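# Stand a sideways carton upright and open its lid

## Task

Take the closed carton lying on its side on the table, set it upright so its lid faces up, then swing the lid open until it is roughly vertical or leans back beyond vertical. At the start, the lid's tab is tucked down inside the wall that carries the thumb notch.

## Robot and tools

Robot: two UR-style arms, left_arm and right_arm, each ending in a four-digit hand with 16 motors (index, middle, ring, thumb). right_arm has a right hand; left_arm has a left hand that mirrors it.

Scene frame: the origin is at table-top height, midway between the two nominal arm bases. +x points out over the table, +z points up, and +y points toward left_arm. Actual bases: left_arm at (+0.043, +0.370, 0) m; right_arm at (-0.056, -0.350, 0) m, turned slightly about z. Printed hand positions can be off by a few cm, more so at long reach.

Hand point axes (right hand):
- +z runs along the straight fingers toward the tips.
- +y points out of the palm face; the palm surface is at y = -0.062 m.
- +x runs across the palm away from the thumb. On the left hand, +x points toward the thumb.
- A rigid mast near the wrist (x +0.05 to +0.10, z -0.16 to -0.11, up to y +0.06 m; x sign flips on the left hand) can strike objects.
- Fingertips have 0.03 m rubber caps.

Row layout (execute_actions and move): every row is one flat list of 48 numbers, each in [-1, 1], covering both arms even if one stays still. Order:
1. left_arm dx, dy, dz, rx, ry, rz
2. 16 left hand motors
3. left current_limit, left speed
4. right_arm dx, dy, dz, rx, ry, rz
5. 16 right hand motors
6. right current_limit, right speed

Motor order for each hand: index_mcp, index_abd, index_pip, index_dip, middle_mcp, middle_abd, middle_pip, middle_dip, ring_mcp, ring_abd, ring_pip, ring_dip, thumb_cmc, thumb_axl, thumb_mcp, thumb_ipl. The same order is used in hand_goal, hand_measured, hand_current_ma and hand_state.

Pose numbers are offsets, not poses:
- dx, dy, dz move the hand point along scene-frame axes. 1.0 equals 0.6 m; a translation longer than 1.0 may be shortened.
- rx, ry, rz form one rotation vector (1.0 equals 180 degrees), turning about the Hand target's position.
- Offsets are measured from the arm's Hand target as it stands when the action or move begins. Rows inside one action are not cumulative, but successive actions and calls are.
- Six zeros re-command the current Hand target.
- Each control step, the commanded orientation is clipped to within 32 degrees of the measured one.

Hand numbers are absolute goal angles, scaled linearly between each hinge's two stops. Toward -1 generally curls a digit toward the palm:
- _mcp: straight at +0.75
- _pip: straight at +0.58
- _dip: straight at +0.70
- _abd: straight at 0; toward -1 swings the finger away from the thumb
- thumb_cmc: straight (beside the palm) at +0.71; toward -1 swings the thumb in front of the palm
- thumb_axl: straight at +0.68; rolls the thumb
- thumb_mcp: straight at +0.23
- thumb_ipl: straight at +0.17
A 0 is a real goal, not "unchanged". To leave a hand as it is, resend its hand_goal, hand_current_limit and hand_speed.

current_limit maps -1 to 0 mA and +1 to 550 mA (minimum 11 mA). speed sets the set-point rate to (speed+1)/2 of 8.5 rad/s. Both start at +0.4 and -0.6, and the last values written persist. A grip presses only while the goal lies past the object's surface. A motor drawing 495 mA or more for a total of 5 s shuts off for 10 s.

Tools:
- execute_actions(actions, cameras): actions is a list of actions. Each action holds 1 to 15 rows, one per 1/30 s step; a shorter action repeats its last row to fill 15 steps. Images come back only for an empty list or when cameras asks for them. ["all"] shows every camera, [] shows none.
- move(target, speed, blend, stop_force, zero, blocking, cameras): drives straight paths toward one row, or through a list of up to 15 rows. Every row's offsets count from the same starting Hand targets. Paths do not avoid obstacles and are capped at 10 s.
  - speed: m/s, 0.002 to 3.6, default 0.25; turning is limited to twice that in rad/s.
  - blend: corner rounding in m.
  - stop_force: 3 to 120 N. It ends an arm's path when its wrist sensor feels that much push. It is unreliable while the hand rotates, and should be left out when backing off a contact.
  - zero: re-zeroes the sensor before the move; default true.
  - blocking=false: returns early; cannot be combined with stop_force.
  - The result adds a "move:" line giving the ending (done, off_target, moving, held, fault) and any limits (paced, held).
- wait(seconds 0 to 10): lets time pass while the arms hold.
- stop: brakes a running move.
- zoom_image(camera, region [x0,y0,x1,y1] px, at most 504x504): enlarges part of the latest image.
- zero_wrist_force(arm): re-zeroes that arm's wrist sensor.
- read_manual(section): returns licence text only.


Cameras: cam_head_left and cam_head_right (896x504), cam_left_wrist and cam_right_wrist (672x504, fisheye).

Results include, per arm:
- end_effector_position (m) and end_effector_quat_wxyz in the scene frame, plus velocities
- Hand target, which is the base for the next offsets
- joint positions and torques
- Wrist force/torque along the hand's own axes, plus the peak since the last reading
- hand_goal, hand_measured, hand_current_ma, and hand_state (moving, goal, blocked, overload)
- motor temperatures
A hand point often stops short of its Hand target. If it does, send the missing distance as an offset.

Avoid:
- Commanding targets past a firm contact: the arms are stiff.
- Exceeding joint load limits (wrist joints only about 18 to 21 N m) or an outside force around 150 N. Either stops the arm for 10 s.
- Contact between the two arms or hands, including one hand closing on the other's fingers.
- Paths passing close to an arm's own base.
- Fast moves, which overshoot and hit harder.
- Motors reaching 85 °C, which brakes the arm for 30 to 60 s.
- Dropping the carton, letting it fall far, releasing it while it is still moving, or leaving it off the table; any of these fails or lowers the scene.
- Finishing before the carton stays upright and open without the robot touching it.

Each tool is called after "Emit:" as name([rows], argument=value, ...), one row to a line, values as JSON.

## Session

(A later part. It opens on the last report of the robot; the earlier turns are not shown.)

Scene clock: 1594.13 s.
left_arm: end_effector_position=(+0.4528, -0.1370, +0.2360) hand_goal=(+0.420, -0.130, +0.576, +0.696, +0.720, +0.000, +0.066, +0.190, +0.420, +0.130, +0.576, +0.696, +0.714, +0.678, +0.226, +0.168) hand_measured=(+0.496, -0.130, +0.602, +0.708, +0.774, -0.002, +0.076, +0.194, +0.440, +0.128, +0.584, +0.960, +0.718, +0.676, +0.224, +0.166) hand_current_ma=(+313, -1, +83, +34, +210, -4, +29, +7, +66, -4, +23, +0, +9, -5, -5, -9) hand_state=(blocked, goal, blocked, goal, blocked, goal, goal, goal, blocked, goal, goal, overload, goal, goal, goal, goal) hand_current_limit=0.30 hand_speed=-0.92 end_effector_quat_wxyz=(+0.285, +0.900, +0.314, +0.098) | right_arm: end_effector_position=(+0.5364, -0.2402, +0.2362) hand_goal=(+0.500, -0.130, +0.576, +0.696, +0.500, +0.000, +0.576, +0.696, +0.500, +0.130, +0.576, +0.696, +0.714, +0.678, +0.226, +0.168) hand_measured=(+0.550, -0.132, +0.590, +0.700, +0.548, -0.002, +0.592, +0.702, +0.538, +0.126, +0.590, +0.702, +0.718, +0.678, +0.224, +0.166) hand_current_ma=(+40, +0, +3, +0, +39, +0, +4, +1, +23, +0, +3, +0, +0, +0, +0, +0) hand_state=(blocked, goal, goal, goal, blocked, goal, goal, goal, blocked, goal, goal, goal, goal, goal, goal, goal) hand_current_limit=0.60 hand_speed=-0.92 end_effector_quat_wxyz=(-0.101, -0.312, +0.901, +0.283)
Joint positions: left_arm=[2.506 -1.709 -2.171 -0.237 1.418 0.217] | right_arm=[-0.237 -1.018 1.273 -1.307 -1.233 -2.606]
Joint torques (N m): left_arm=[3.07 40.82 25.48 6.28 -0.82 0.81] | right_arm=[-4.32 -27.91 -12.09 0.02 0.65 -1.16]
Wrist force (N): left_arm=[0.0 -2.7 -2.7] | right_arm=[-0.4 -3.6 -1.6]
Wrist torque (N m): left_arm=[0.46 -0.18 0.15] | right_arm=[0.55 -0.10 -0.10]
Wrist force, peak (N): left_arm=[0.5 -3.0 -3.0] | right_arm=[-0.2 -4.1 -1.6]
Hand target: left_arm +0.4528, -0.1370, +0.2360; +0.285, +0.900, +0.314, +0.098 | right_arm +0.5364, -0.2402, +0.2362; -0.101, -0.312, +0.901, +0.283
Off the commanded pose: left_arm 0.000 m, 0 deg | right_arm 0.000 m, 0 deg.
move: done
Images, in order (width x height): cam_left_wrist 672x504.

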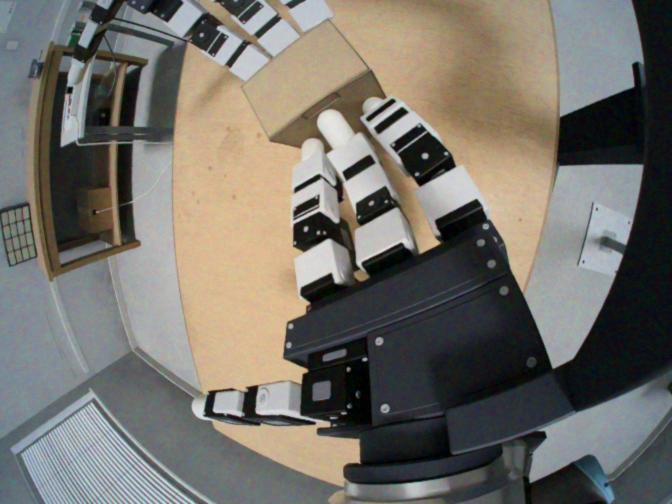

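Emit:
move([
  [0, 0, 0, 0, 0, 0, 0.42, -0.13, 0.576, 0.696, 0.84, 0, -0.08, 0.189, 0.42, 0.13, 0.576, 0.696, 0.714, 0.678, 0.226, 0.168, 0.3, -0.9, 0, 0, 0, 0, 0, 0, 0.45, -0.13, 0.576, 0.696, 0.45, 0, 0.576, 0.696, 0.45, 0.13, 0.576, 0.696, 0.714, 0.678, 0.226, 0.168, 0.6, -0.92],
  [0, 0, 0, 0, 0, 0, 0.42, -0.13, 0.576, 0.696, 0.7, 0, -0.08, 0.189, 0.42, 0.13, 0.576, 0.696, 0.714, 0.678, 0.226, 0.168, 0.3, -0.9, 0, 0, 0, 0, 0, 0, 0.45, -0.13, 0.576, 0.696, 0.45, 0, 0.576, 0.696, 0.45, 0.13, 0.576, 0.696, 0.714, 0.678, 0.226, 0.168, 0.6, -0.92],
], cameras=["cam_left_wrist"])

Emit:
zoom_image(camera="cam_left_wrist", region=[230, 20, 430, 200])

Scene clock: 1612.40 s.
left_arm: end_effector_position=(+0.4528, -0.1370, +0.2360) hand_goal=(+0.420, -0.130, +0.576, +0.696, +0.700, +0.000, -0.080, +0.190, +0.420, +0.130, +0.576, +0.696, +0.714, +0.678, +0.226, +0.168) hand_measured=(+0.488, -0.132, +0.612, +0.712, +0.730, -0.002, -0.080, +0.188, +0.434, +0.130, +0.582, +1.000, +0.718, +0.676, +0.224, +0.166) hand_current_ma=(+274, -3, +116, +49, +101, -3, +1, -6, +42, -1, +12, +0, +9, -5, -5, -9) hand_state=(blocked, goal, blocked, goal, blocked, goal, goal, goal, goal, goal, goal, overload, goal, goal, goal, goal) hand_current_limit=0.30 hand_speed=-0.90 end_effector_quat_wxyz=(+0.285, +0.900, +0.314, +0.098) | right_arm: end_effector_position=(+0.5364, -0.2402, +0.2362) hand_goal=(+0.450, -0.130, +0.576, +0.696, +0.450, +0.000, +0.576, +0.696, +0.450, +0.130, +0.576, +0.696, +0.714, +0.678, +0.226, +0.168) hand_measured=(+0.516, -0.132, +0.596, +0.704, +0.514, -0.002, +0.596, +0.704, +0.498, +0.128, +0.596, +0.704, +0.718, +0.678, +0.224, +0.166) hand_current_ma=(+70, +0, +6, +1, +66, +0, +6, +1, +37, +0, +6, +1, +0, +0, +0, +0) hand_state=(blocked, goal, goal, goal, blocked, goal, goal, goal, blocked, goal, goal, goal, goal, goal, goal, goal) hand_current_limit=0.60 hand_speed=-0.92 end_effector_quat_wxyz=(-0.101, -0.312, +0.901, +0.283)
Joint positions: left_arm=[2.506 -1.709 -2.171 -0.237 1.418 0.217] | right_arm=[-0.237 -1.018 1.273 -1.307 -1.233 -2.606]
Joint torques (N m): left_arm=[2.89 40.99 33.89 6.18 -0.65 0.91] | right_arm=[4.19 -27.78 -11.39 0.03 2.53 -1.03]
Wrist force (N): left_arm=[0.4 -2.9 -2.8] | right_arm=[-0.1 -4.1 -1.2]
Wrist torque (N m): left_arm=[0.31 -0.21 0.19] | right_arm=[0.60 -0.11 -0.08]
Wrist force, peak (N): left_arm=[0.3 -4.2 -3.3] | right_arm=[0.2 -5.1 -2.6]
Hand target: left_arm +0.4528, -0.1370, +0.2360; +0.285, +0.900, +0.314, +0.098 | right_arm +0.5364, -0.2402, +0.2362; -0.101, -0.312, +0.901, +0.283
Off the commanded pose: left_arm 0.000 m, 0 deg | right_arm 0.000 m, 0 deg.
move: done
Images, in order (width x height): cam_left_wrist 672x504.

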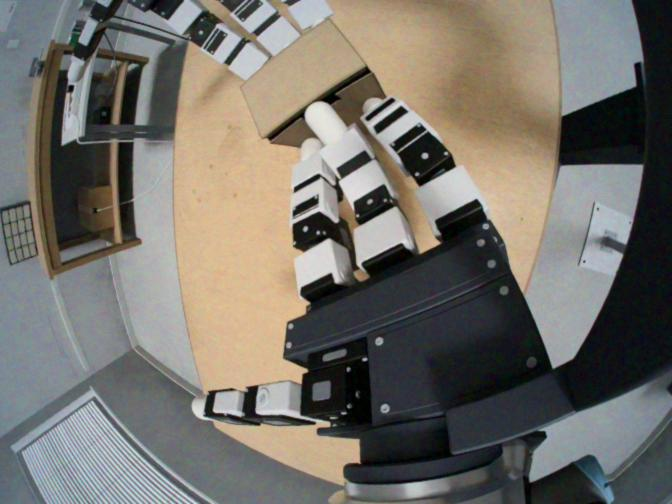

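Scaled by 2.520 from the camera's 672x504 image, which has a finer 960x720 frame.

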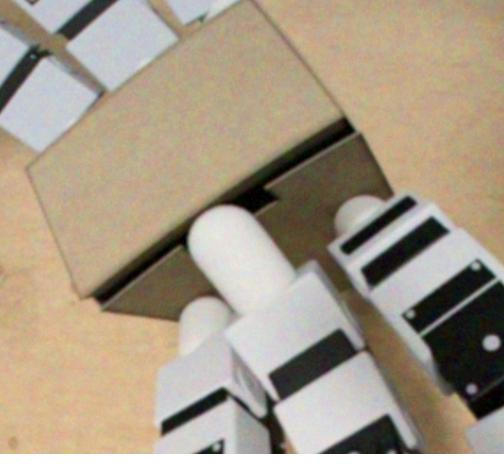

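Emit:
move([
  [0, 0, 0, 0, 0, 0, 0.42, -0.13, 0.576, 0.696, 0.66, 0, -0.22, 0.189, 0.42, 0.13, 0.576, 0.696, 0.714, 0.678, 0.226, 0.168, 0.3, -0.92, 0, 0, 0, 0, 0, 0, 0.45, -0.13, 0.576, 0.696, 0.45, 0, 0.576, 0.696, 0.45, 0.13, 0.576, 0.696, 0.714, 0.678, 0.226, 0.168, 0.6, -0.92],
  [0, 0, 0, 0, 0, 0, 0.42, -0.13, 0.576, 0.696, 0.6, 0, -0.32, 0.189, 0.42, 0.13, 0.576, 0.696, 0.714, 0.678, 0.226, 0.168, 0.3, -0.92, 0, 0, 0, 0, 0, 0, 0.45, -0.13, 0.576, 0.696, 0.45, 0, 0.576, 0.696, 0.45, 0.13, 0.576, 0.696, 0.714, 0.678, 0.226, 0.168, 0.6, -0.92],
], cameras=["cam_left_wrist", "cam_right_wrist"])

Emit:
zoom_image(camera="cam_left_wrist", region=[230, 20, 430, 200])

Emit:
zoom_image(camera="cam_right_wrist", region=[230, 20, 430, 200])

Scene clock: 1627.67 s.
left_arm: end_effector_position=(+0.4528, -0.1370, +0.2360) hand_goal=(+0.420, -0.130, +0.576, +0.696, +0.600, +0.000, -0.320, +0.190, +0.420, +0.130, +0.576, +0.696, +0.714, +0.678, +0.226, +0.168) hand_measured=(+0.488, -0.132, +0.612, +0.712, +0.618, -0.002, -0.312, +0.188, +0.436, +0.130, +0.582, +1.000, +0.718, +0.676, +0.224, +0.166) hand_current_ma=(+274, -3, +116, +49, +54, -3, +20, -5, +50, -1, +15, +0, +9, -5, -5, -9) hand_state=(blocked, goal, blocked, goal, goal, goal, goal, goal, goal, goal, goal, overload, goal, goal, goal, goal) hand_current_limit=0.30 hand_speed=-0.92 end_effector_quat_wxyz=(+0.285, +0.900, +0.314, +0.098) | right_arm: end_effector_position=(+0.5364, -0.2402, +0.2362) hand_goal=(+0.450, -0.130, +0.576, +0.696, +0.450, +0.000, +0.576, +0.696, +0.450, +0.130, +0.576, +0.696, +0.714, +0.678, +0.226, +0.168) hand_measured=(+0.510, -0.132, +0.596, +0.704, +0.508, -0.002, +0.596, +0.704, +0.492, +0.128, +0.596, +0.704, +0.718, +0.678, +0.224, +0.166) hand_current_ma=(+60, +0, +6, +1, +56, +0, +6, +1, +29, +0, +6, +1, +0, +0, +0, +0) hand_state=(blocked, goal, goal, goal, blocked, goal, goal, goal, blocked, goal, goal, goal, goal, goal, goal, goal) hand_current_limit=0.60 hand_speed=-0.92 end_effector_quat_wxyz=(-0.101, -0.312, +0.901, +0.283)
Joint positions: left_arm=[2.506 -1.709 -2.171 -0.237 1.418 0.217] | right_arm=[-0.237 -1.018 1.273 -1.307 -1.233 -2.606]
Joint torques (N m): left_arm=[3.33 40.33 32.94 5.96 -0.6 0.84] | right_arm=[6.78 -28.53 -12.34 0.28 3.66 -0.75]
Wrist force (N): left_arm=[0.2 -3.3 -2.0] | right_arm=[-0.2 -3.4 -2.1]
Wrist torque (N m): left_arm=[0.48 -0.13 0.14] | right_arm=[0.54 -0.09 -0.07]
Wrist force, peak (N): left_arm=[0.3 -2.9 -3.5] | right_arm=[-0.3 -4.6 -1.1]
Hand target: left_arm +0.4528, -0.1370, +0.2360; +0.285, +0.900, +0.314, +0.098 | right_arm +0.5364, -0.2402, +0.2362; -0.101, -0.312, +0.901, +0.283
Off the commanded pose: left_arm 0.000 m, 0 deg | right_arm 0.000 m, 0 deg.
move: done
Images, in order (width x height): cam_left_wrist 672x504, cam_right_wrist 672x504.

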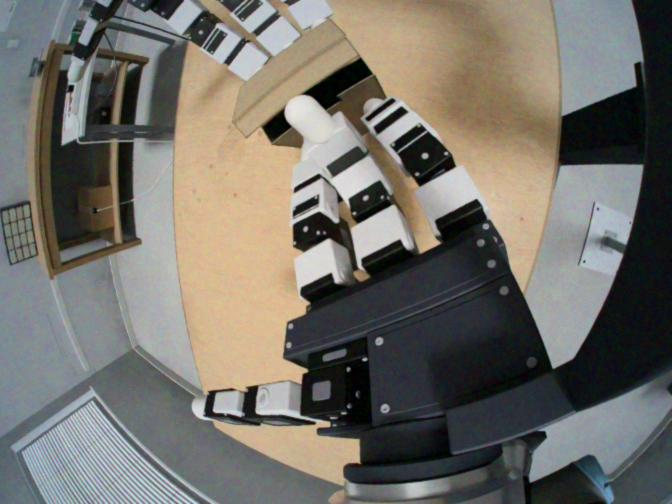

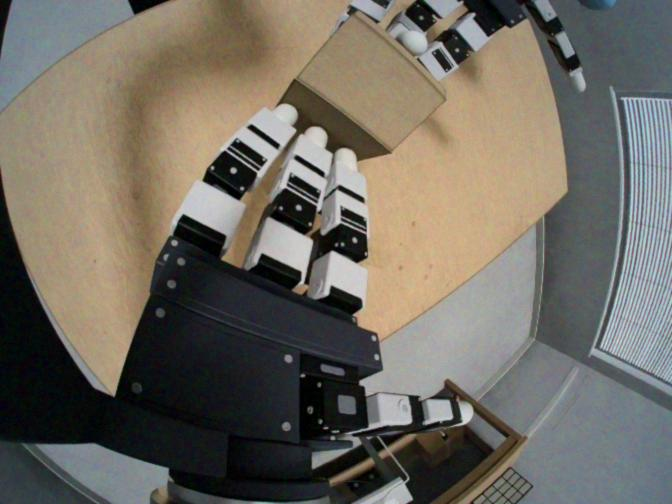

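Scaled by 2.520 from the camera's 672x504 image, which has a finer 960x720 frame.

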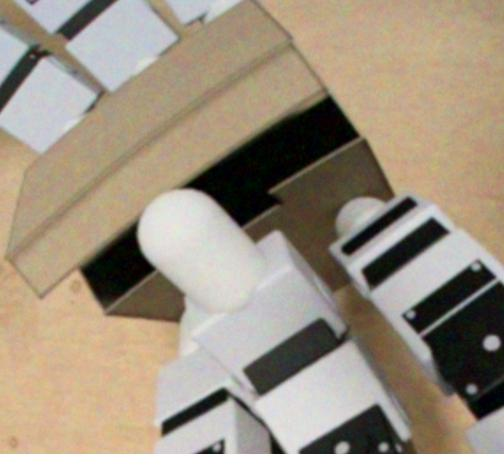

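Scaled by 2.520 from the camera's 672x504 image, which has a finer 960x720 frame.

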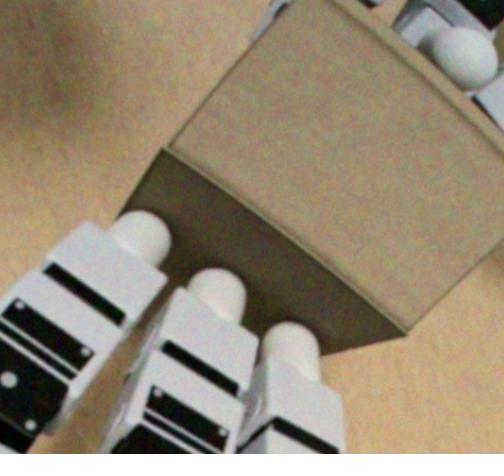

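Emit:
move([
  [0, 0, 0, 0, 0, 0, 1, -0.13, 0.576, 0.696, 0.6, 0, -0.32, 0.189, 1, 0.13, 0.576, 0.696, 0.714, 0.678, 0.226, 0.168, 0.3, -0.85, 0, 0, 0, 0, 0, 0, 0.5, -0.13, 0.576, 0.696, 0.5, 0, 0.576, 0.696, 0.5, 0.13, 0.576, 0.696, 0.714, 0.678, 0.226, 0.168, 0.6, -0.92],
  [0, 0, 0, 0, 0, 0, 1, 0, -0.738, -0.174, 0.6, 0, -0.32, 0.189, 1, 0, -0.738, -0.174, 0.714, 0.678, 0.226, 0.168, 0.3, -0.75, 0, 0, 0, 0, 0, 0, 0.5, -0.13, 0.576, 0.696, 0.5, 0, 0.576, 0.696, 0.5, 0.13, 0.576, 0.696, 0.714, 0.678, 0.226, 0.168, 0.6, -0.92],
  [-0.0092, 0.0118, -0.021, -0.1094, -0.0856, 0, 1, 0, -0.738, -0.174, 0.6, 0, -0.32, 0.189, 1, 0, -0.738, -0.174, 0.714, 0.678, 0.226, 0.168, 0.3, -0.75, 0, 0, 0, 0, 0, 0, 0.5, -0.13, 0.576, 0.696, 0.5, 0, 0.576, 0.696, 0.5, 0.13, 0.576, 0.696, 0.714, 0.678, 0.226, 0.168, 0.6, -0.92],
], speed=0.15, cameras=["cam_left_wrist", "cam_right_wrist"])

Emit:
zoom_image(camera="cam_left_wrist", region=[210, 0, 450, 220])

Emit:
zoom_image(camera="cam_right_wrist", region=[230, 0, 470, 200])

Scene clock: 1753.57 s.
left_arm: end_effector_position=(+0.4473, -0.1299, +0.2232) hand_goal=(+1.000, +0.000, -0.738, -0.174, +0.600, +0.000, -0.320, +0.190, +1.000, +0.000, -0.738, -0.174, +0.714, +0.678, +0.226, +0.168) hand_measured=(+1.000, -0.002, -0.732, -0.172, +0.610, -0.002, -0.320, +0.188, +1.000, +0.000, -0.748, +0.820, +0.718, +0.676, +0.224, +0.166) hand_current_ma=(+0, -5, +15, +5, +28, -2, +0, -5, +0, +1, -24, +0, +11, -5, -5, -9) hand_state=(goal, goal, goal, goal, goal, goal, goal, goal, goal, goal, goal, overload, goal, goal, goal, goal) hand_current_limit=0.30 hand_speed=-0.75 end_effector_quat_wxyz=(+0.473, +0.817, +0.285, +0.162) | right_arm: end_effector_position=(+0.5364, -0.2402, +0.2362) hand_goal=(+0.500, -0.130, +0.576, +0.696, +0.500, +0.000, +0.576, +0.696, +0.500, +0.130, +0.576, +0.696, +0.714, +0.678, +0.226, +0.168) hand_measured=(+0.516, -0.132, +0.582, +0.700, +0.516, -0.002, +0.584, +0.700, +0.518, +0.138, +0.588, +0.700, +0.718, +0.678, +0.224, +0.166) hand_current_ma=(+5, +0, +1, +0, +5, +0, +1, +0, +6, +1, +2, +0, +0, +0, +0, +0) hand_state=(goal, goal, goal, goal, goal, goal, goal, goal, goal, goal, goal, goal, goal, goal, goal, goal) hand_current_limit=0.60 hand_speed=-0.92 end_effector_quat_wxyz=(-0.101, -0.312, +0.901, +0.283)
Joint positions: left_arm=[2.54 -2.024 -2.318 0.657 1.308 0.149] | right_arm=[-0.237 -1.018 1.273 -1.307 -1.233 -2.606]
Joint torques (N m): left_arm=[-4.34 43.06 25.63 4.44 0.63 0.81] | right_arm=[-4.6 -29.87 -25.98 0.2 0.15 -0.4]
Wrist force (N): left_arm=[0.8 1.4 -1.3] | right_arm=[0.1 -0.7 0.3]
Wrist torque (N m): left_arm=[0.08 -0.18 0.18] | right_arm=[0.28 0.00 -0.08]
Wrist force, peak (N): left_arm=[0.2 -3.6 -2.7] | right_arm=[0.1 -2.4 -6.1]
Hand target: left_arm +0.4473, -0.1299, +0.2234; +0.474, +0.817, +0.285, +0.162 | right_arm +0.5364, -0.2402, +0.2362; -0.101, -0.312, +0.901, +0.283
Off the commanded pose: left_arm 0.000 m, 0 deg | right_arm 0.000 m, 0 deg.
move: done
Images, in order (width x height): cam_left_wrist 672x504, cam_right_wrist 672x504.

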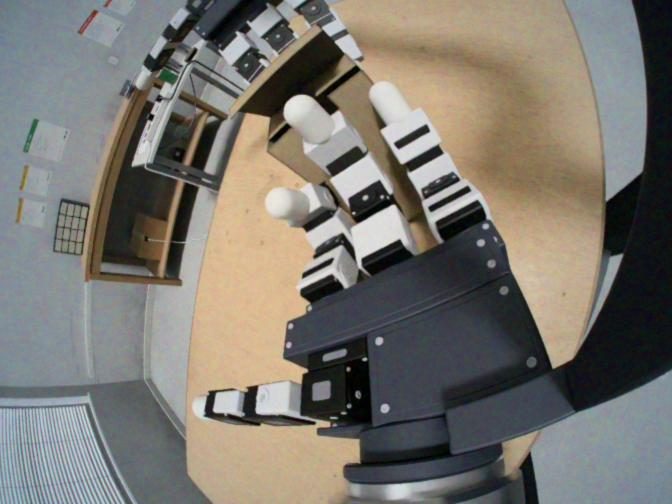

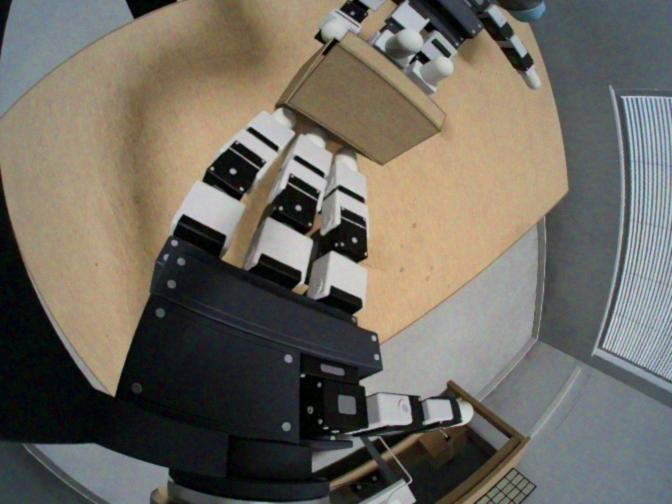

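Scaled by 2.100 from the camera's 672x504 image, which has a finer 960x720 frame.

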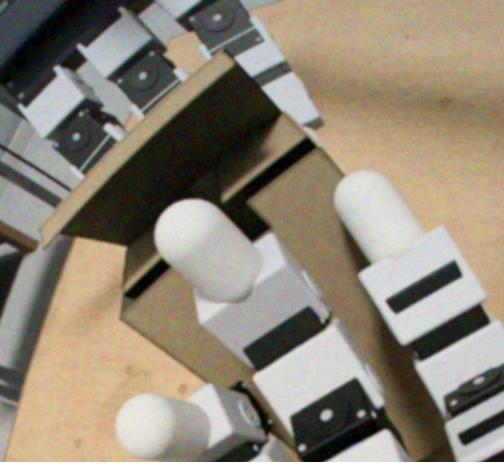

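Scaled by 2.100 from the camera's 672x504 image, which has a finer 960x720 frame.

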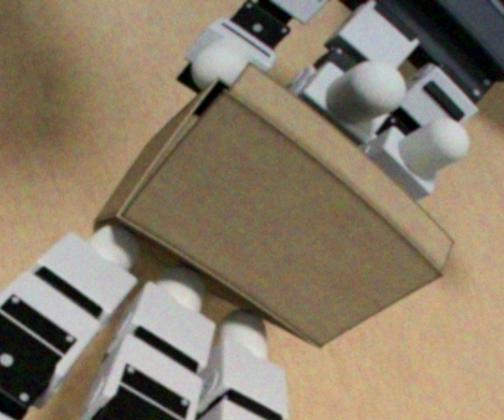

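Emit:
move([
  [0.0257, -0.0328, 0.025, 0, 0, 0, 1, 0, -0.738, -0.174, 0.6, 0, -0.32, 0.189, 1, 0, -0.738, -0.174, 0.714, 0.678, 0.226, 0.168, 0.3, -0.85, 0, 0, 0, 0, 0, 0, 0.5, -0.13, 0.576, 0.696, 0.5, 0, 0.576, 0.696, 0.5, 0.13, 0.576, 0.696, 0.714, 0.678, 0.226, 0.168, 0.6, -0.92],
  [0.0462, -0.0591, 0.075, 0, 0, 0, 1, 0, -0.738, -0.174, 0.6, 0, -0.32, 0.189, 1, 0, -0.738, -0.174, 0.714, 0.678, 0.226, 0.168, 0.3, -0.85, 0, 0, 0, 0, 0, 0, 0.5, -0.13, 0.576, 0.696, 0.5, 0, 0.576, 0.696, 0.5, 0.13, 0.576, 0.696, 0.714, 0.678, 0.226, 0.168, 0.6, -0.92],
], speed=0.06, blend=[0.01, 0], cameras=["cam_left_wrist", "cam_right_wrist"])

Emit:
zoom_image(camera="cam_left_wrist", region=[210, 0, 450, 220])

Emit:
zoom_image(camera="cam_right_wrist", region=[230, 0, 470, 200])

Scene clock: 1774.47 s.
left_arm: end_effector_position=(+0.4750, -0.1654, +0.2687) hand_goal=(+1.000, +0.000, -0.738, -0.174, +0.600, +0.000, -0.320, +0.190, +1.000, +0.000, -0.738, -0.174, +0.714, +0.678, +0.226, +0.168) hand_measured=(+1.000, -0.002, -0.754, -0.172, +0.606, -0.002, -0.320, +0.188, +1.000, +0.000, -0.756, +0.786, +0.718, +0.676, +0.224, +0.166) hand_current_ma=(+0, -4, -44, +5, +17, -4, -1, -5, +0, +1, -51, +0, +12, -5, -5, -9) hand_state=(goal, goal, goal, goal, goal, goal, goal, goal, goal, goal, goal, overload, goal, goal, goal, goal) hand_current_limit=0.30 hand_speed=-0.85 end_effector_quat_wxyz=(+0.474, +0.817, +0.285, +0.162) | right_arm: end_effector_position=(+0.5364, -0.2402, +0.2362) hand_goal=(+0.500, -0.130, +0.576, +0.696, +0.500, +0.000, +0.576, +0.696, +0.500, +0.130, +0.576, +0.696, +0.714, +0.678, +0.226, +0.168) hand_measured=(+0.554, -0.130, +0.604, +0.706, +0.554, -0.002, +0.608, +0.708, +0.554, +0.138, +0.612, +0.710, +0.718, +0.678, +0.224, +0.166) hand_current_ma=(+48, +0, +11, +2, +48, +0, +14, +2, +46, +1, +19, +3, +0, +0, +0, +0) hand_state=(blocked, goal, blocked, goal, blocked, goal, blocked, goal, blocked, goal, blocked, goal, goal, goal, goal, goal) hand_current_limit=0.60 hand_speed=-0.92 end_effector_quat_wxyz=(-0.101, -0.312, +0.901, +0.283)
Joint positions: left_arm=[2.508 -1.968 -2.175 0.463 1.336 0.132] | right_arm=[-0.237 -1.018 1.273 -1.307 -1.233 -2.606]
Joint torques (N m): left_arm=[2.45 16.45 -0.63 4.79 -0.85 0.6] | right_arm=[-2.09 -29.22 -30.53 -0.31 3.34 -0.31]
Wrist force (N): left_arm=[0.8 1.7 -3.4] | right_arm=[0.1 -3.3 0.8]
Wrist torque (N m): left_arm=[0.19 -0.26 0.17] | right_arm=[0.38 -0.07 -0.10]
Wrist force, peak (N): left_arm=[0.4 0.2 -9.5] | right_arm=[0.4 -10.9 -0.8]
Hand target: left_arm +0.4750, -0.1654, +0.2684; +0.474, +0.817, +0.285, +0.162 | right_arm +0.5364, -0.2402, +0.2362; -0.101, -0.312, +0.901, +0.283
Off the commanded pose: left_arm 0.000 m, 0 deg | right_arm 0.000 m, 0 deg.
move: done
Images, in order (width x height): cam_left_wrist 672x504, cam_right_wrist 672x504.

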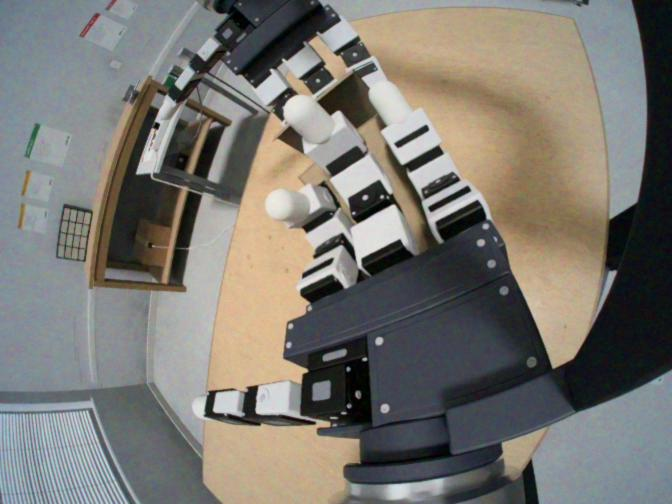

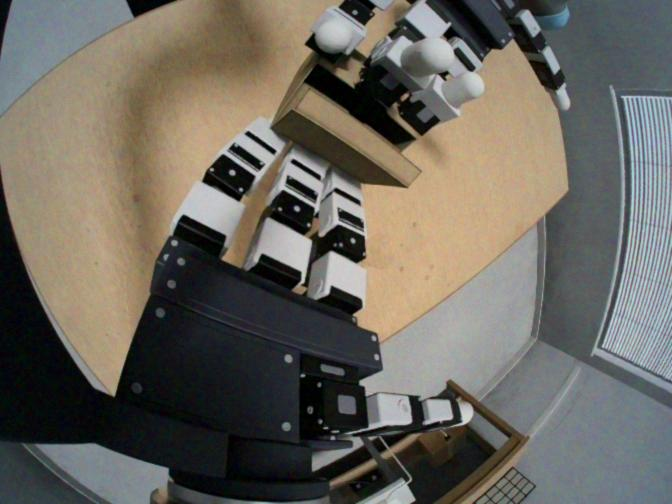

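Scaled by 2.100 from the camera's 672x504 image, which has a finer 960x720 frame.

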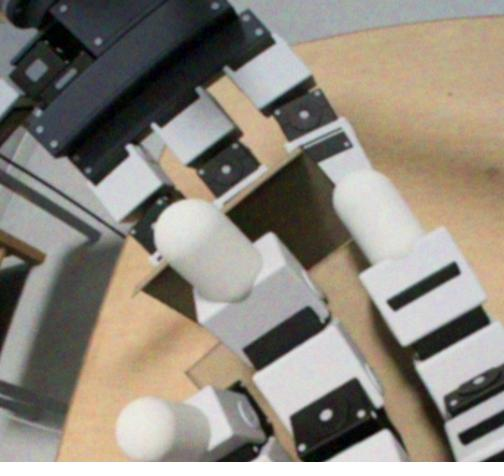

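Scaled by 2.100 from the camera's 672x504 image, which has a finer 960x720 frame.

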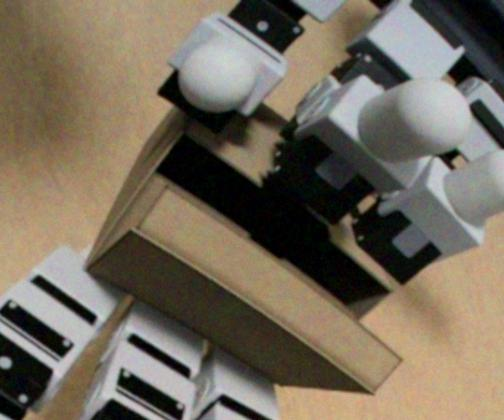

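Emit:
move(target=[0.0205, -0.0263, 0.015, 0, 0, 0, 1, 0, -0.738, -0.174, 0.6, 0, -0.32, 0.189, 1, 0, -0.738, -0.174, 0.714, 0.678, 0.226, 0.168, 0.3, -0.85, 0, 0, 0, 0, 0, 0, 0.5, -0.13, 0.576, 0.696, 0.5, 0, 0.576, 0.696, 0.5, 0.13, 0.576, 0.696, 0.714, 0.678, 0.226, 0.168, 0.6, -0.92], speed=0.05, cameras=["cam_head_left", "cam_left_wrist", "cam_right_wrist"])

Emit:
zoom_image(camera="cam_right_wrist", region=[230, 0, 470, 200])

Emit:
zoom_image(camera="cam_head_left", region=[380, 200, 520, 340])

Scene clock: 1794.73 s.
left_arm: end_effector_position=(+0.4874, -0.1812, +0.2774) hand_goal=(+1.000, +0.000, -0.738, -0.174, +0.600, +0.000, -0.320, +0.190, +1.000, +0.000, -0.738, -0.174, +0.714, +0.678, +0.226, +0.168) hand_measured=(+1.000, +0.000, -0.754, -0.172, +0.606, -0.002, -0.320, +0.188, +1.000, +0.002, -0.758, +0.786, +0.720, +0.676, +0.224, +0.166) hand_current_ma=(+0, -1, -44, +5, +18, -4, -1, -5, +0, +4, -56, +0, +12, -5, -5, -9) hand_state=(goal, goal, goal, goal, goal, goal, goal, goal, goal, goal, goal, overload, goal, goal, goal, goal) hand_current_limit=0.30 hand_speed=-0.85 end_effector_quat_wxyz=(+0.474, +0.817, +0.285, +0.162) end_effector_velocity=(-0.001, +0.001, -0.002) end_effector_angular_velocity=(+0.000, +0.002, +0.000) | right_arm: end_effector_position=(+0.5364, -0.2402, +0.2362) hand_goal=(+0.500, -0.130, +0.576, +0.696, +0.500, +0.000, +0.576, +0.696, +0.500, +0.130, +0.576, +0.696, +0.714, +0.678, +0.226, +0.168) hand_measured=(+0.580, -0.130, +0.616, +0.708, +0.580, -0.002, +0.620, +0.708, +0.578, +0.138, +0.626, +0.710, +0.718, +0.678, +0.224, +0.166) hand_current_ma=(+105, +0, +24, +2, +103, +0, +28, +2, +98, +1, +35, +3, +0, +0, +0, +0) hand_state=(blocked, goal, blocked, goal, blocked, goal, blocked, goal, blocked, goal, blocked, goal, goal, goal, goal, goal) hand_current_limit=0.60 hand_speed=-0.92 end_effector_quat_wxyz=(-0.101, -0.312, +0.901, +0.283)
Joint positions: left_arm=[2.496 -1.981 -2.113 0.415 1.346 0.126] | right_arm=[-0.237 -1.018 1.273 -1.307 -1.233 -2.606]
Joint velocities: left_arm=[0.001 0 -0.005 0.004 -0.001 0] | right_arm=[within noise]
Joint torques (N m): left_arm=[2.14 33.25 -0.76 3.11 -0.81 0.47] | right_arm=[4.98 -30.53 -22.78 0.47 3.54 -0.2]
Wrist force (N): left_arm=[0.9 2.5 -12.9] | right_arm=[0.1 -15.3 0.3]
Wrist torque (N m): left_arm=[0.99 -0.50 0.17] | right_arm=[0.93 -0.02 -0.42]
Wrist force, peak (N): left_arm=[0.9 2.7 -13.5] | right_arm=[0.0 -16.1 0.7]
Hand target: left_arm +0.4873, -0.1811, +0.2774; +0.474, +0.817, +0.285, +0.162 | right_arm +0.5364, -0.2402, +0.2362; -0.101, -0.312, +0.901, +0.283
Off the commanded pose: left_arm 0.000 m, 0 deg | right_arm 0.000 m, 0 deg.
move: done
Images, in order (width x height): cam_head_left 896x504, cam_left_wrist 672x504, cam_right_wrist 672x504.

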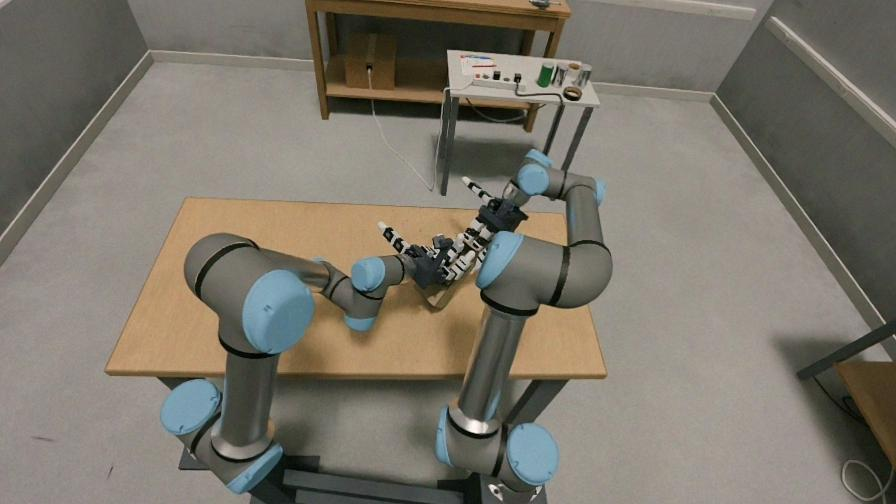

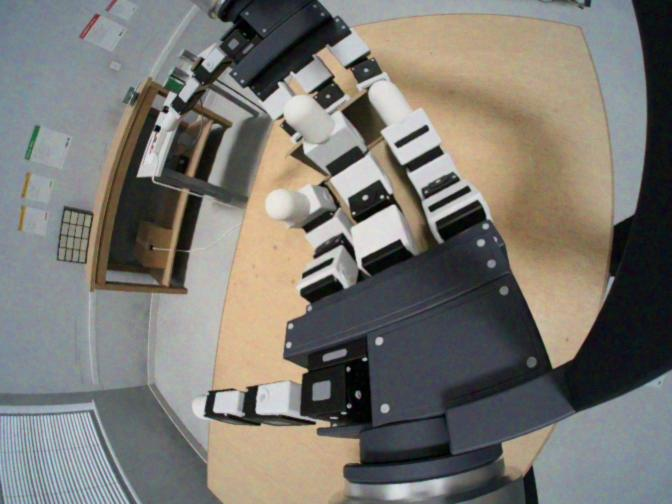

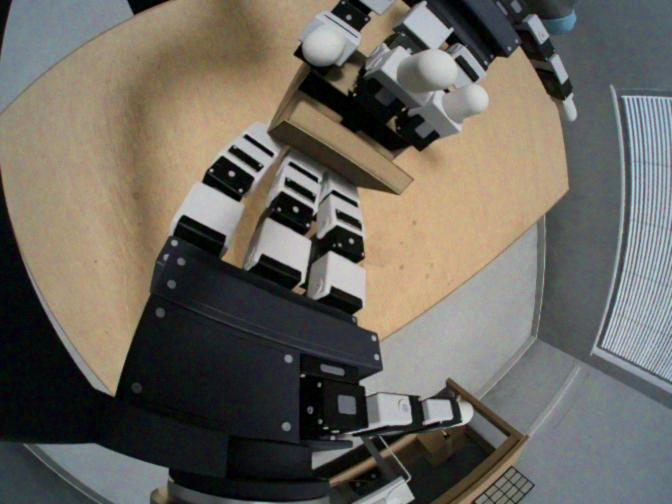

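Scaled by 2.100 from the camera's 672x504 image, which has a finer 960x720 frame.

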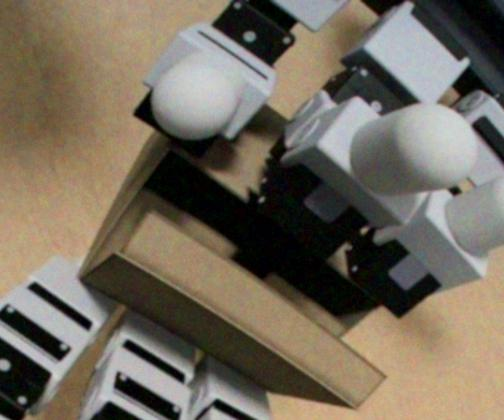

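Scaled by 3.600 from the camera's 896x504 image, which has a finer 1280x720 frame.

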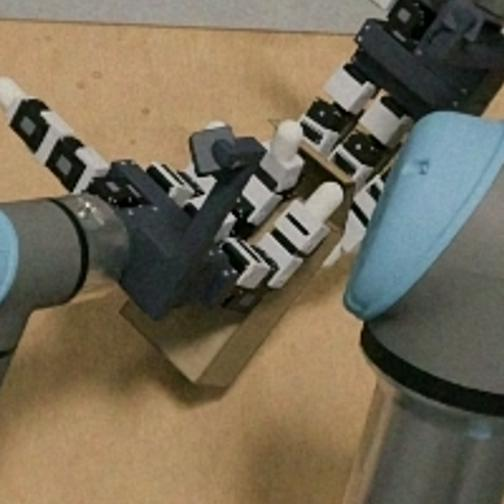

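Emit:
move([
  [-0.0205, 0.0263, 0, 0, 0, 0, 1, 0, -0.738, -0.174, 0.6, 0, -0.32, 0.189, 1, 0, -0.738, -0.174, 0.714, 0.678, 0.226, 0.168, 0.3, -0.85, 0, 0, 0, 0, 0, 0, 0.5, -0.13, 0.576, 0.696, 0.5, 0, 0.576, 0.696, 0.5, 0.13, 0.576, 0.696, 0.714, 0.678, 0.226, 0.168, 0.6, -0.92],
  [-0.0616, 0.0788, 0.03, 0, 0, 0, 1, 0, -0.738, -0.174, 0.6, 0, -0.32, 0.189, 1, 0, -0.738, -0.174, 0.714, 0.678, 0.226, 0.168, 0.3, -0.85, 0, 0, 0, 0, 0, 0, 0.5, -0.13, 0.576, 0.696, 0.5, 0, 0.576, 0.696, 0.5, 0.13, 0.576, 0.696, 0.714, 0.678, 0.226, 0.168, 0.6, -0.92],
  [-0.144, 0.184, 0.12, 0, 0, 0, 1, 0, -0.738, -0.174, 0.6, 0, -0.32, 0.189, 1, 0, -0.738, -0.174, 0.714, 0.678, 0.226, 0.168, 0.3, -0.85, 0, 0, 0, 0, 0, 0, 0.5, -0.13, 0.576, 0.696, 0.5, 0, 0.576, 0.696, 0.5, 0.13, 0.576, 0.696, 0.714, 0.678, 0.226, 0.168, 0.6, -0.92],
], speed=[0.03, 0.06, 0.15], blend=[0.005, 0.01, 0], cameras=["cam_head_left", "cam_left_wrist", "cam_right_wrist"])

Emit:
zoom_image(camera="cam_left_wrist", region=[180, 0, 420, 220])

Emit:
zoom_image(camera="cam_head_left", region=[380, 200, 520, 340])

Scene clock: 1819.53 s.
left_arm: end_effector_position=(+0.4009, -0.0707, +0.3493) hand_goal=(+1.000, +0.000, -0.738, -0.174, +0.600, +0.000, -0.320, +0.190, +1.000, +0.000, -0.738, -0.174, +0.714, +0.678, +0.226, +0.168) hand_measured=(+1.000, +0.000, -0.738, -0.172, +0.606, -0.002, -0.320, +0.188, +1.000, +0.002, -0.738, +0.786, +0.720, +0.676, +0.224, +0.166) hand_current_ma=(+0, +1, -1, +5, +18, -4, -1, -5, +0, +4, -1, +0, +12, -5, -5, -9) hand_state=(goal, goal, goal, goal, goal, goal, goal, goal, goal, goal, goal, overload, goal, goal, goal, goal) hand_current_limit=0.30 hand_speed=-0.85 end_effector_quat_wxyz=(+0.474, +0.817, +0.285, +0.162) | right_arm: end_effector_position=(+0.5364, -0.2402, +0.2362) hand_goal=(+0.500, -0.130, +0.576, +0.696, +0.500, +0.000, +0.576, +0.696, +0.500, +0.130, +0.576, +0.696, +0.714, +0.678, +0.226, +0.168) hand_measured=(+0.516, -0.132, +0.582, +0.700, +0.516, -0.002, +0.582, +0.700, +0.514, +0.132, +0.584, +0.700, +0.718, +0.678, +0.224, +0.166) hand_current_ma=(+5, +0, +1, +0, +4, +0, +1, +0, +4, +0, +1, +0, +0, +0, +0, +0) hand_state=(goal, goal, goal, goal, goal, goal, goal, goal, goal, goal, goal, goal, goal, goal, goal, goal) hand_current_limit=0.60 hand_speed=-0.92 end_effector_quat_wxyz=(-0.101, -0.312, +0.901, +0.283)
Joint positions: left_arm=[2.614 -1.507 -2.434 0.244 1.245 0.19] | right_arm=[-0.237 -1.018 1.273 -1.307 -1.233 -2.606]
Joint torques (N m): left_arm=[-2.5 26.29 33.9 4.11 0.28 -0.75] | right_arm=[-2.69 -31.31 -13.82 -2.48 -0.42 -0.06]
Wrist force (N): left_arm=[0.3 0.7 0.6] | right_arm=[0.1 1.3 0.8]
Wrist torque (N m): left_arm=[-0.11 -0.09 -0.04] | right_arm=[0.18 -0.06 0.01]
Wrist force, peak (N): left_arm=[1.1 2.7 -12.8] | right_arm=[0.3 -15.3 0.5]
Hand target: left_arm +0.4009, -0.0707, +0.3494; +0.474, +0.817, +0.285, +0.162 | right_arm +0.5364, -0.2402, +0.2362; -0.101, -0.312, +0.901, +0.283
Off the commanded pose: left_arm 0.000 m, 0 deg | right_arm 0.000 m, 0 deg.
move: done
Images, in order (width x height): cam_head_left 896x504, cam_left_wrist 672x504, cam_right_wrist 672x504.

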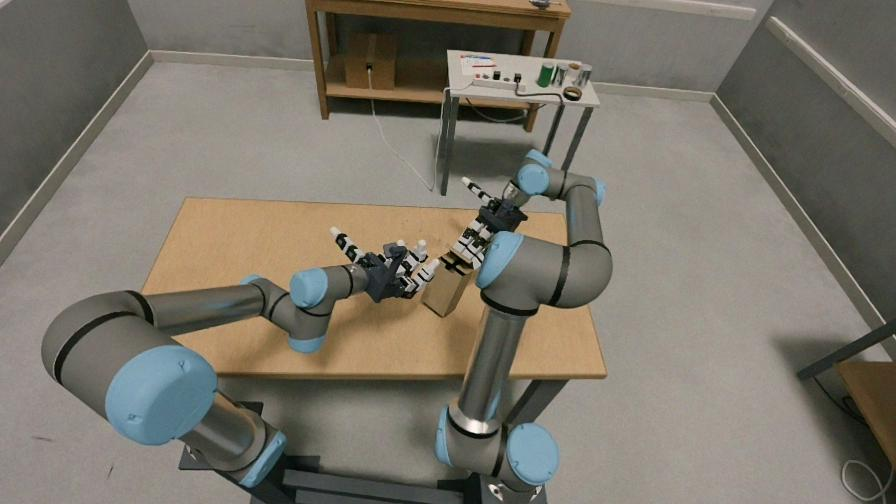

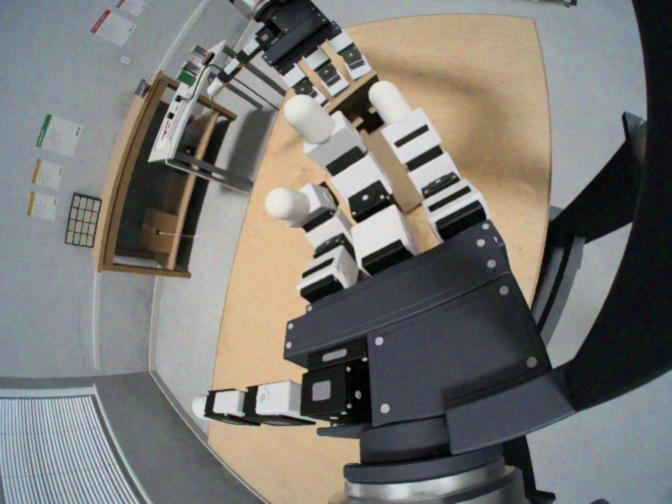

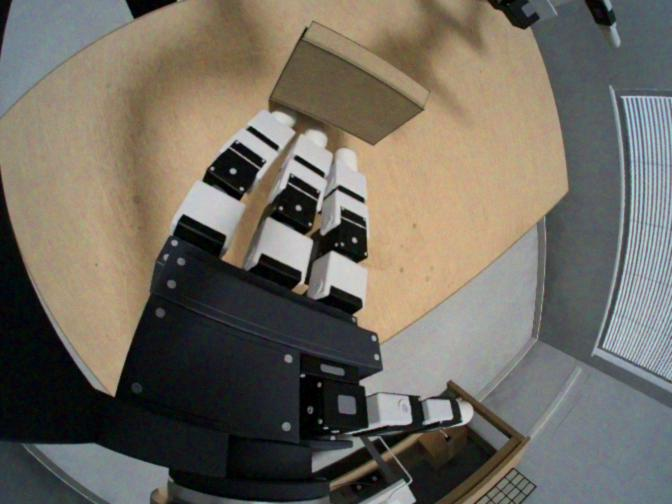

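Scaled by 2.100 from the camera's 672x504 image, which has a finer 960x720 frame.

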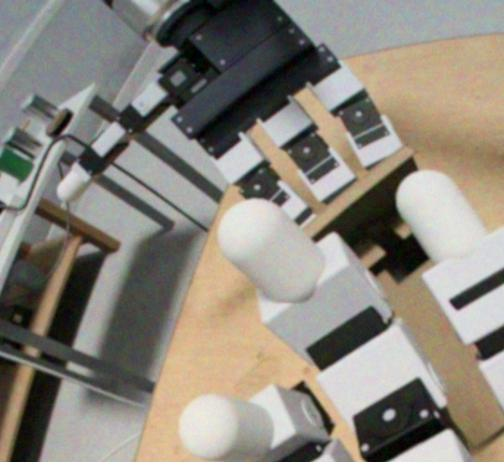

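Scaled by 3.600 from the camera's 896x504 image, which has a finer 1280x720 frame.

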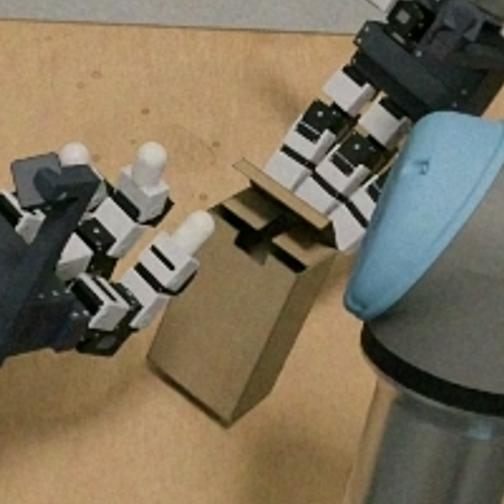

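Emit:
move(target=[0, 0, 0, 0, 0, 0, 1, 0, -0.738, -0.174, 0.6, 0, -0.32, 0.189, 1, 0, -0.738, -0.174, 0.714, 0.678, 0.226, 0.168, 0.3, -0.85, -0.0205, 0.0263, 0, 0, 0, 0, 0.5, -0.13, 0.576, 0.696, 0.5, 0, 0.576, 0.696, 0.5, 0.13, 0.576, 0.696, 0.714, 0.678, 0.226, 0.168, 0.6, -0.92], speed=0.03, cameras=["cam_head_left", "cam_left_wrist", "cam_right_wrist"])

Emit:
zoom_image(camera="cam_right_wrist", region=[230, 0, 470, 180])

Emit:
zoom_image(camera="cam_head_left", region=[380, 200, 520, 340])

Scene clock: 1835.63 s.
left_arm: end_effector_position=(+0.4009, -0.0707, +0.3494) hand_goal=(+1.000, +0.000, -0.738, -0.174, +0.600, +0.000, -0.320, +0.190, +1.000, +0.000, -0.738, -0.174, +0.714, +0.678, +0.226, +0.168) hand_measured=(+1.000, +0.000, -0.738, -0.172, +0.606, -0.002, -0.320, +0.188, +1.000, +0.002, -0.738, +0.786, +0.720, +0.676, +0.224, +0.166) hand_current_ma=(+0, +1, -1, +5, +18, -4, -1, -5, +0, +4, -1, +0, +12, -5, -5, -9) hand_state=(goal, goal, goal, goal, goal, goal, goal, goal, goal, goal, goal, overload, goal, goal, goal, goal) hand_current_limit=0.30 hand_speed=-0.85 end_effector_quat_wxyz=(+0.474, +0.817, +0.285, +0.162) | right_arm: end_effector_position=(+0.5240, -0.2243, +0.2363) hand_goal=(+0.500, -0.130, +0.576, +0.696, +0.500, +0.000, +0.576, +0.696, +0.500, +0.130, +0.576, +0.696, +0.714, +0.678, +0.226, +0.168) hand_measured=(+0.516, -0.132, +0.582, +0.700, +0.516, -0.002, +0.582, +0.700, +0.514, +0.132, +0.584, +0.700, +0.718, +0.678, +0.224, +0.166) hand_current_ma=(+5, +0, +1, +0, +4, +0, +1, +0, +3, +0, +1, +0, +0, +0, +0, +0) hand_state=(goal, goal, goal, goal, goal, goal, goal, goal, goal, goal, goal, goal, goal, goal, goal, goal) hand_current_limit=0.60 hand_speed=-0.92 end_effector_quat_wxyz=(-0.101, -0.312, +0.901, +0.283)
Joint positions: left_arm=[2.614 -1.506 -2.434 0.244 1.245 0.19] | right_arm=[-0.219 -1.051 1.326 -1.332 -1.224 -2.59]
Joint torques (N m): left_arm=[-5.5 26.9 33.52 1.19 -0.52 -0.78] | right_arm=[-4.5 -28.84 -36.29 0.39 1.37 -1.57]
Wrist force (N): left_arm=[-0.2 1.1 0.3] | right_arm=[-0.3 1.1 0.9]
Wrist torque (N m): left_arm=[-0.04 -0.04 -0.07] | right_arm=[0.14 -0.01 -0.02]
Wrist force, peak (N): left_arm=[0.3 1.4 0.8] | right_arm=[-0.1 1.4 0.9]
Hand target: left_arm +0.4009, -0.0707, +0.3494; +0.474, +0.817, +0.285, +0.162 | right_arm +0.5241, -0.2244, +0.2362; -0.101, -0.312, +0.901, +0.283
Off the commanded pose: left_arm 0.000 m, 0 deg | right_arm 0.000 m, 0 deg.
move: done
Images, in order (width x height): cam_head_left 896x504, cam_left_wrist 672x504, cam_right_wrist 672x504.

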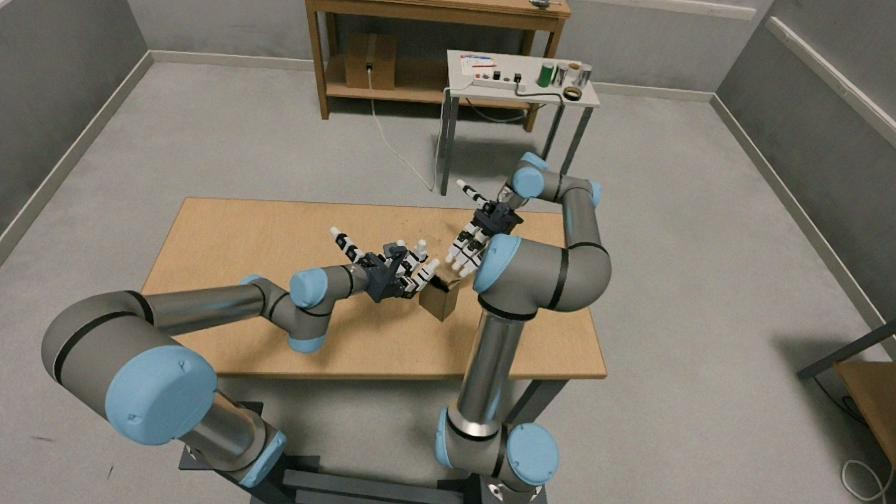

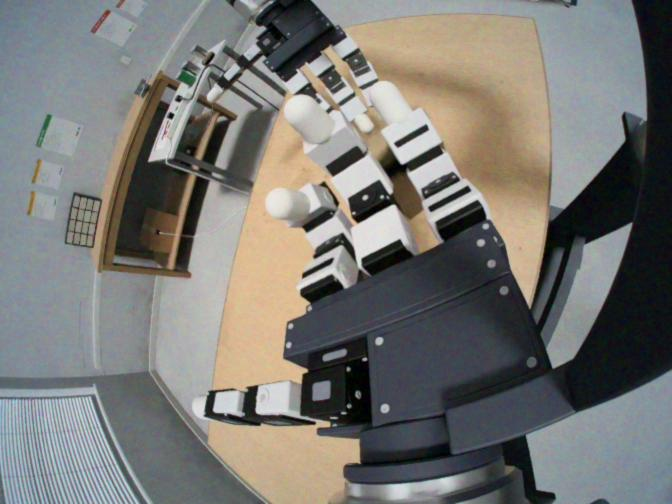

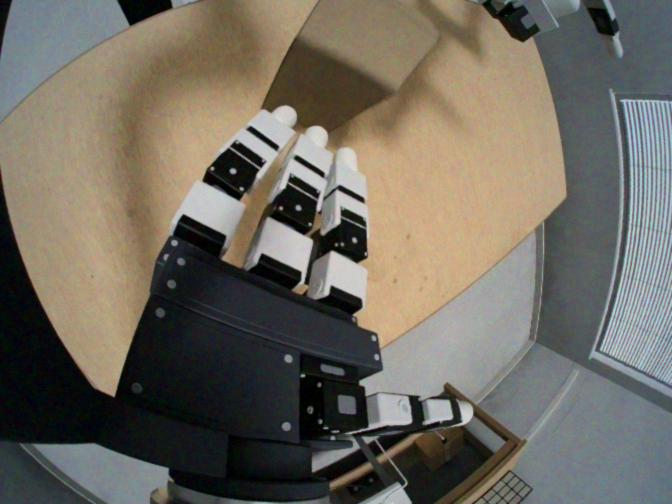

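Scaled by 2.100 from the camera's 672x504 image, which has a finer 960x720 frame.

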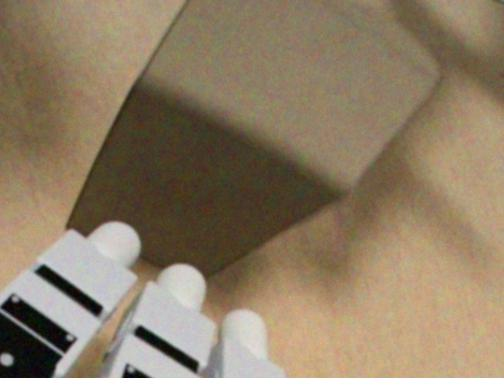

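Scaled by 3.600 from the camera's 896x504 image, which has a finer 1280x720 frame.

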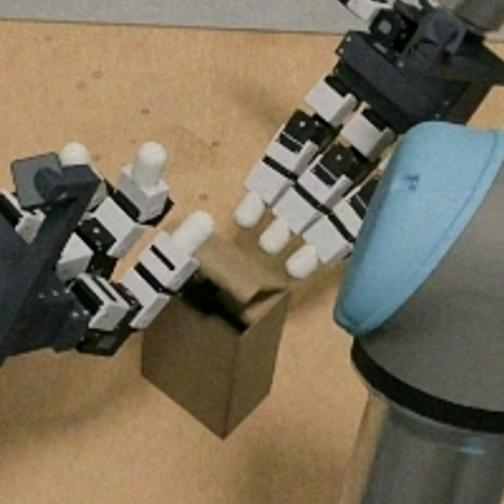

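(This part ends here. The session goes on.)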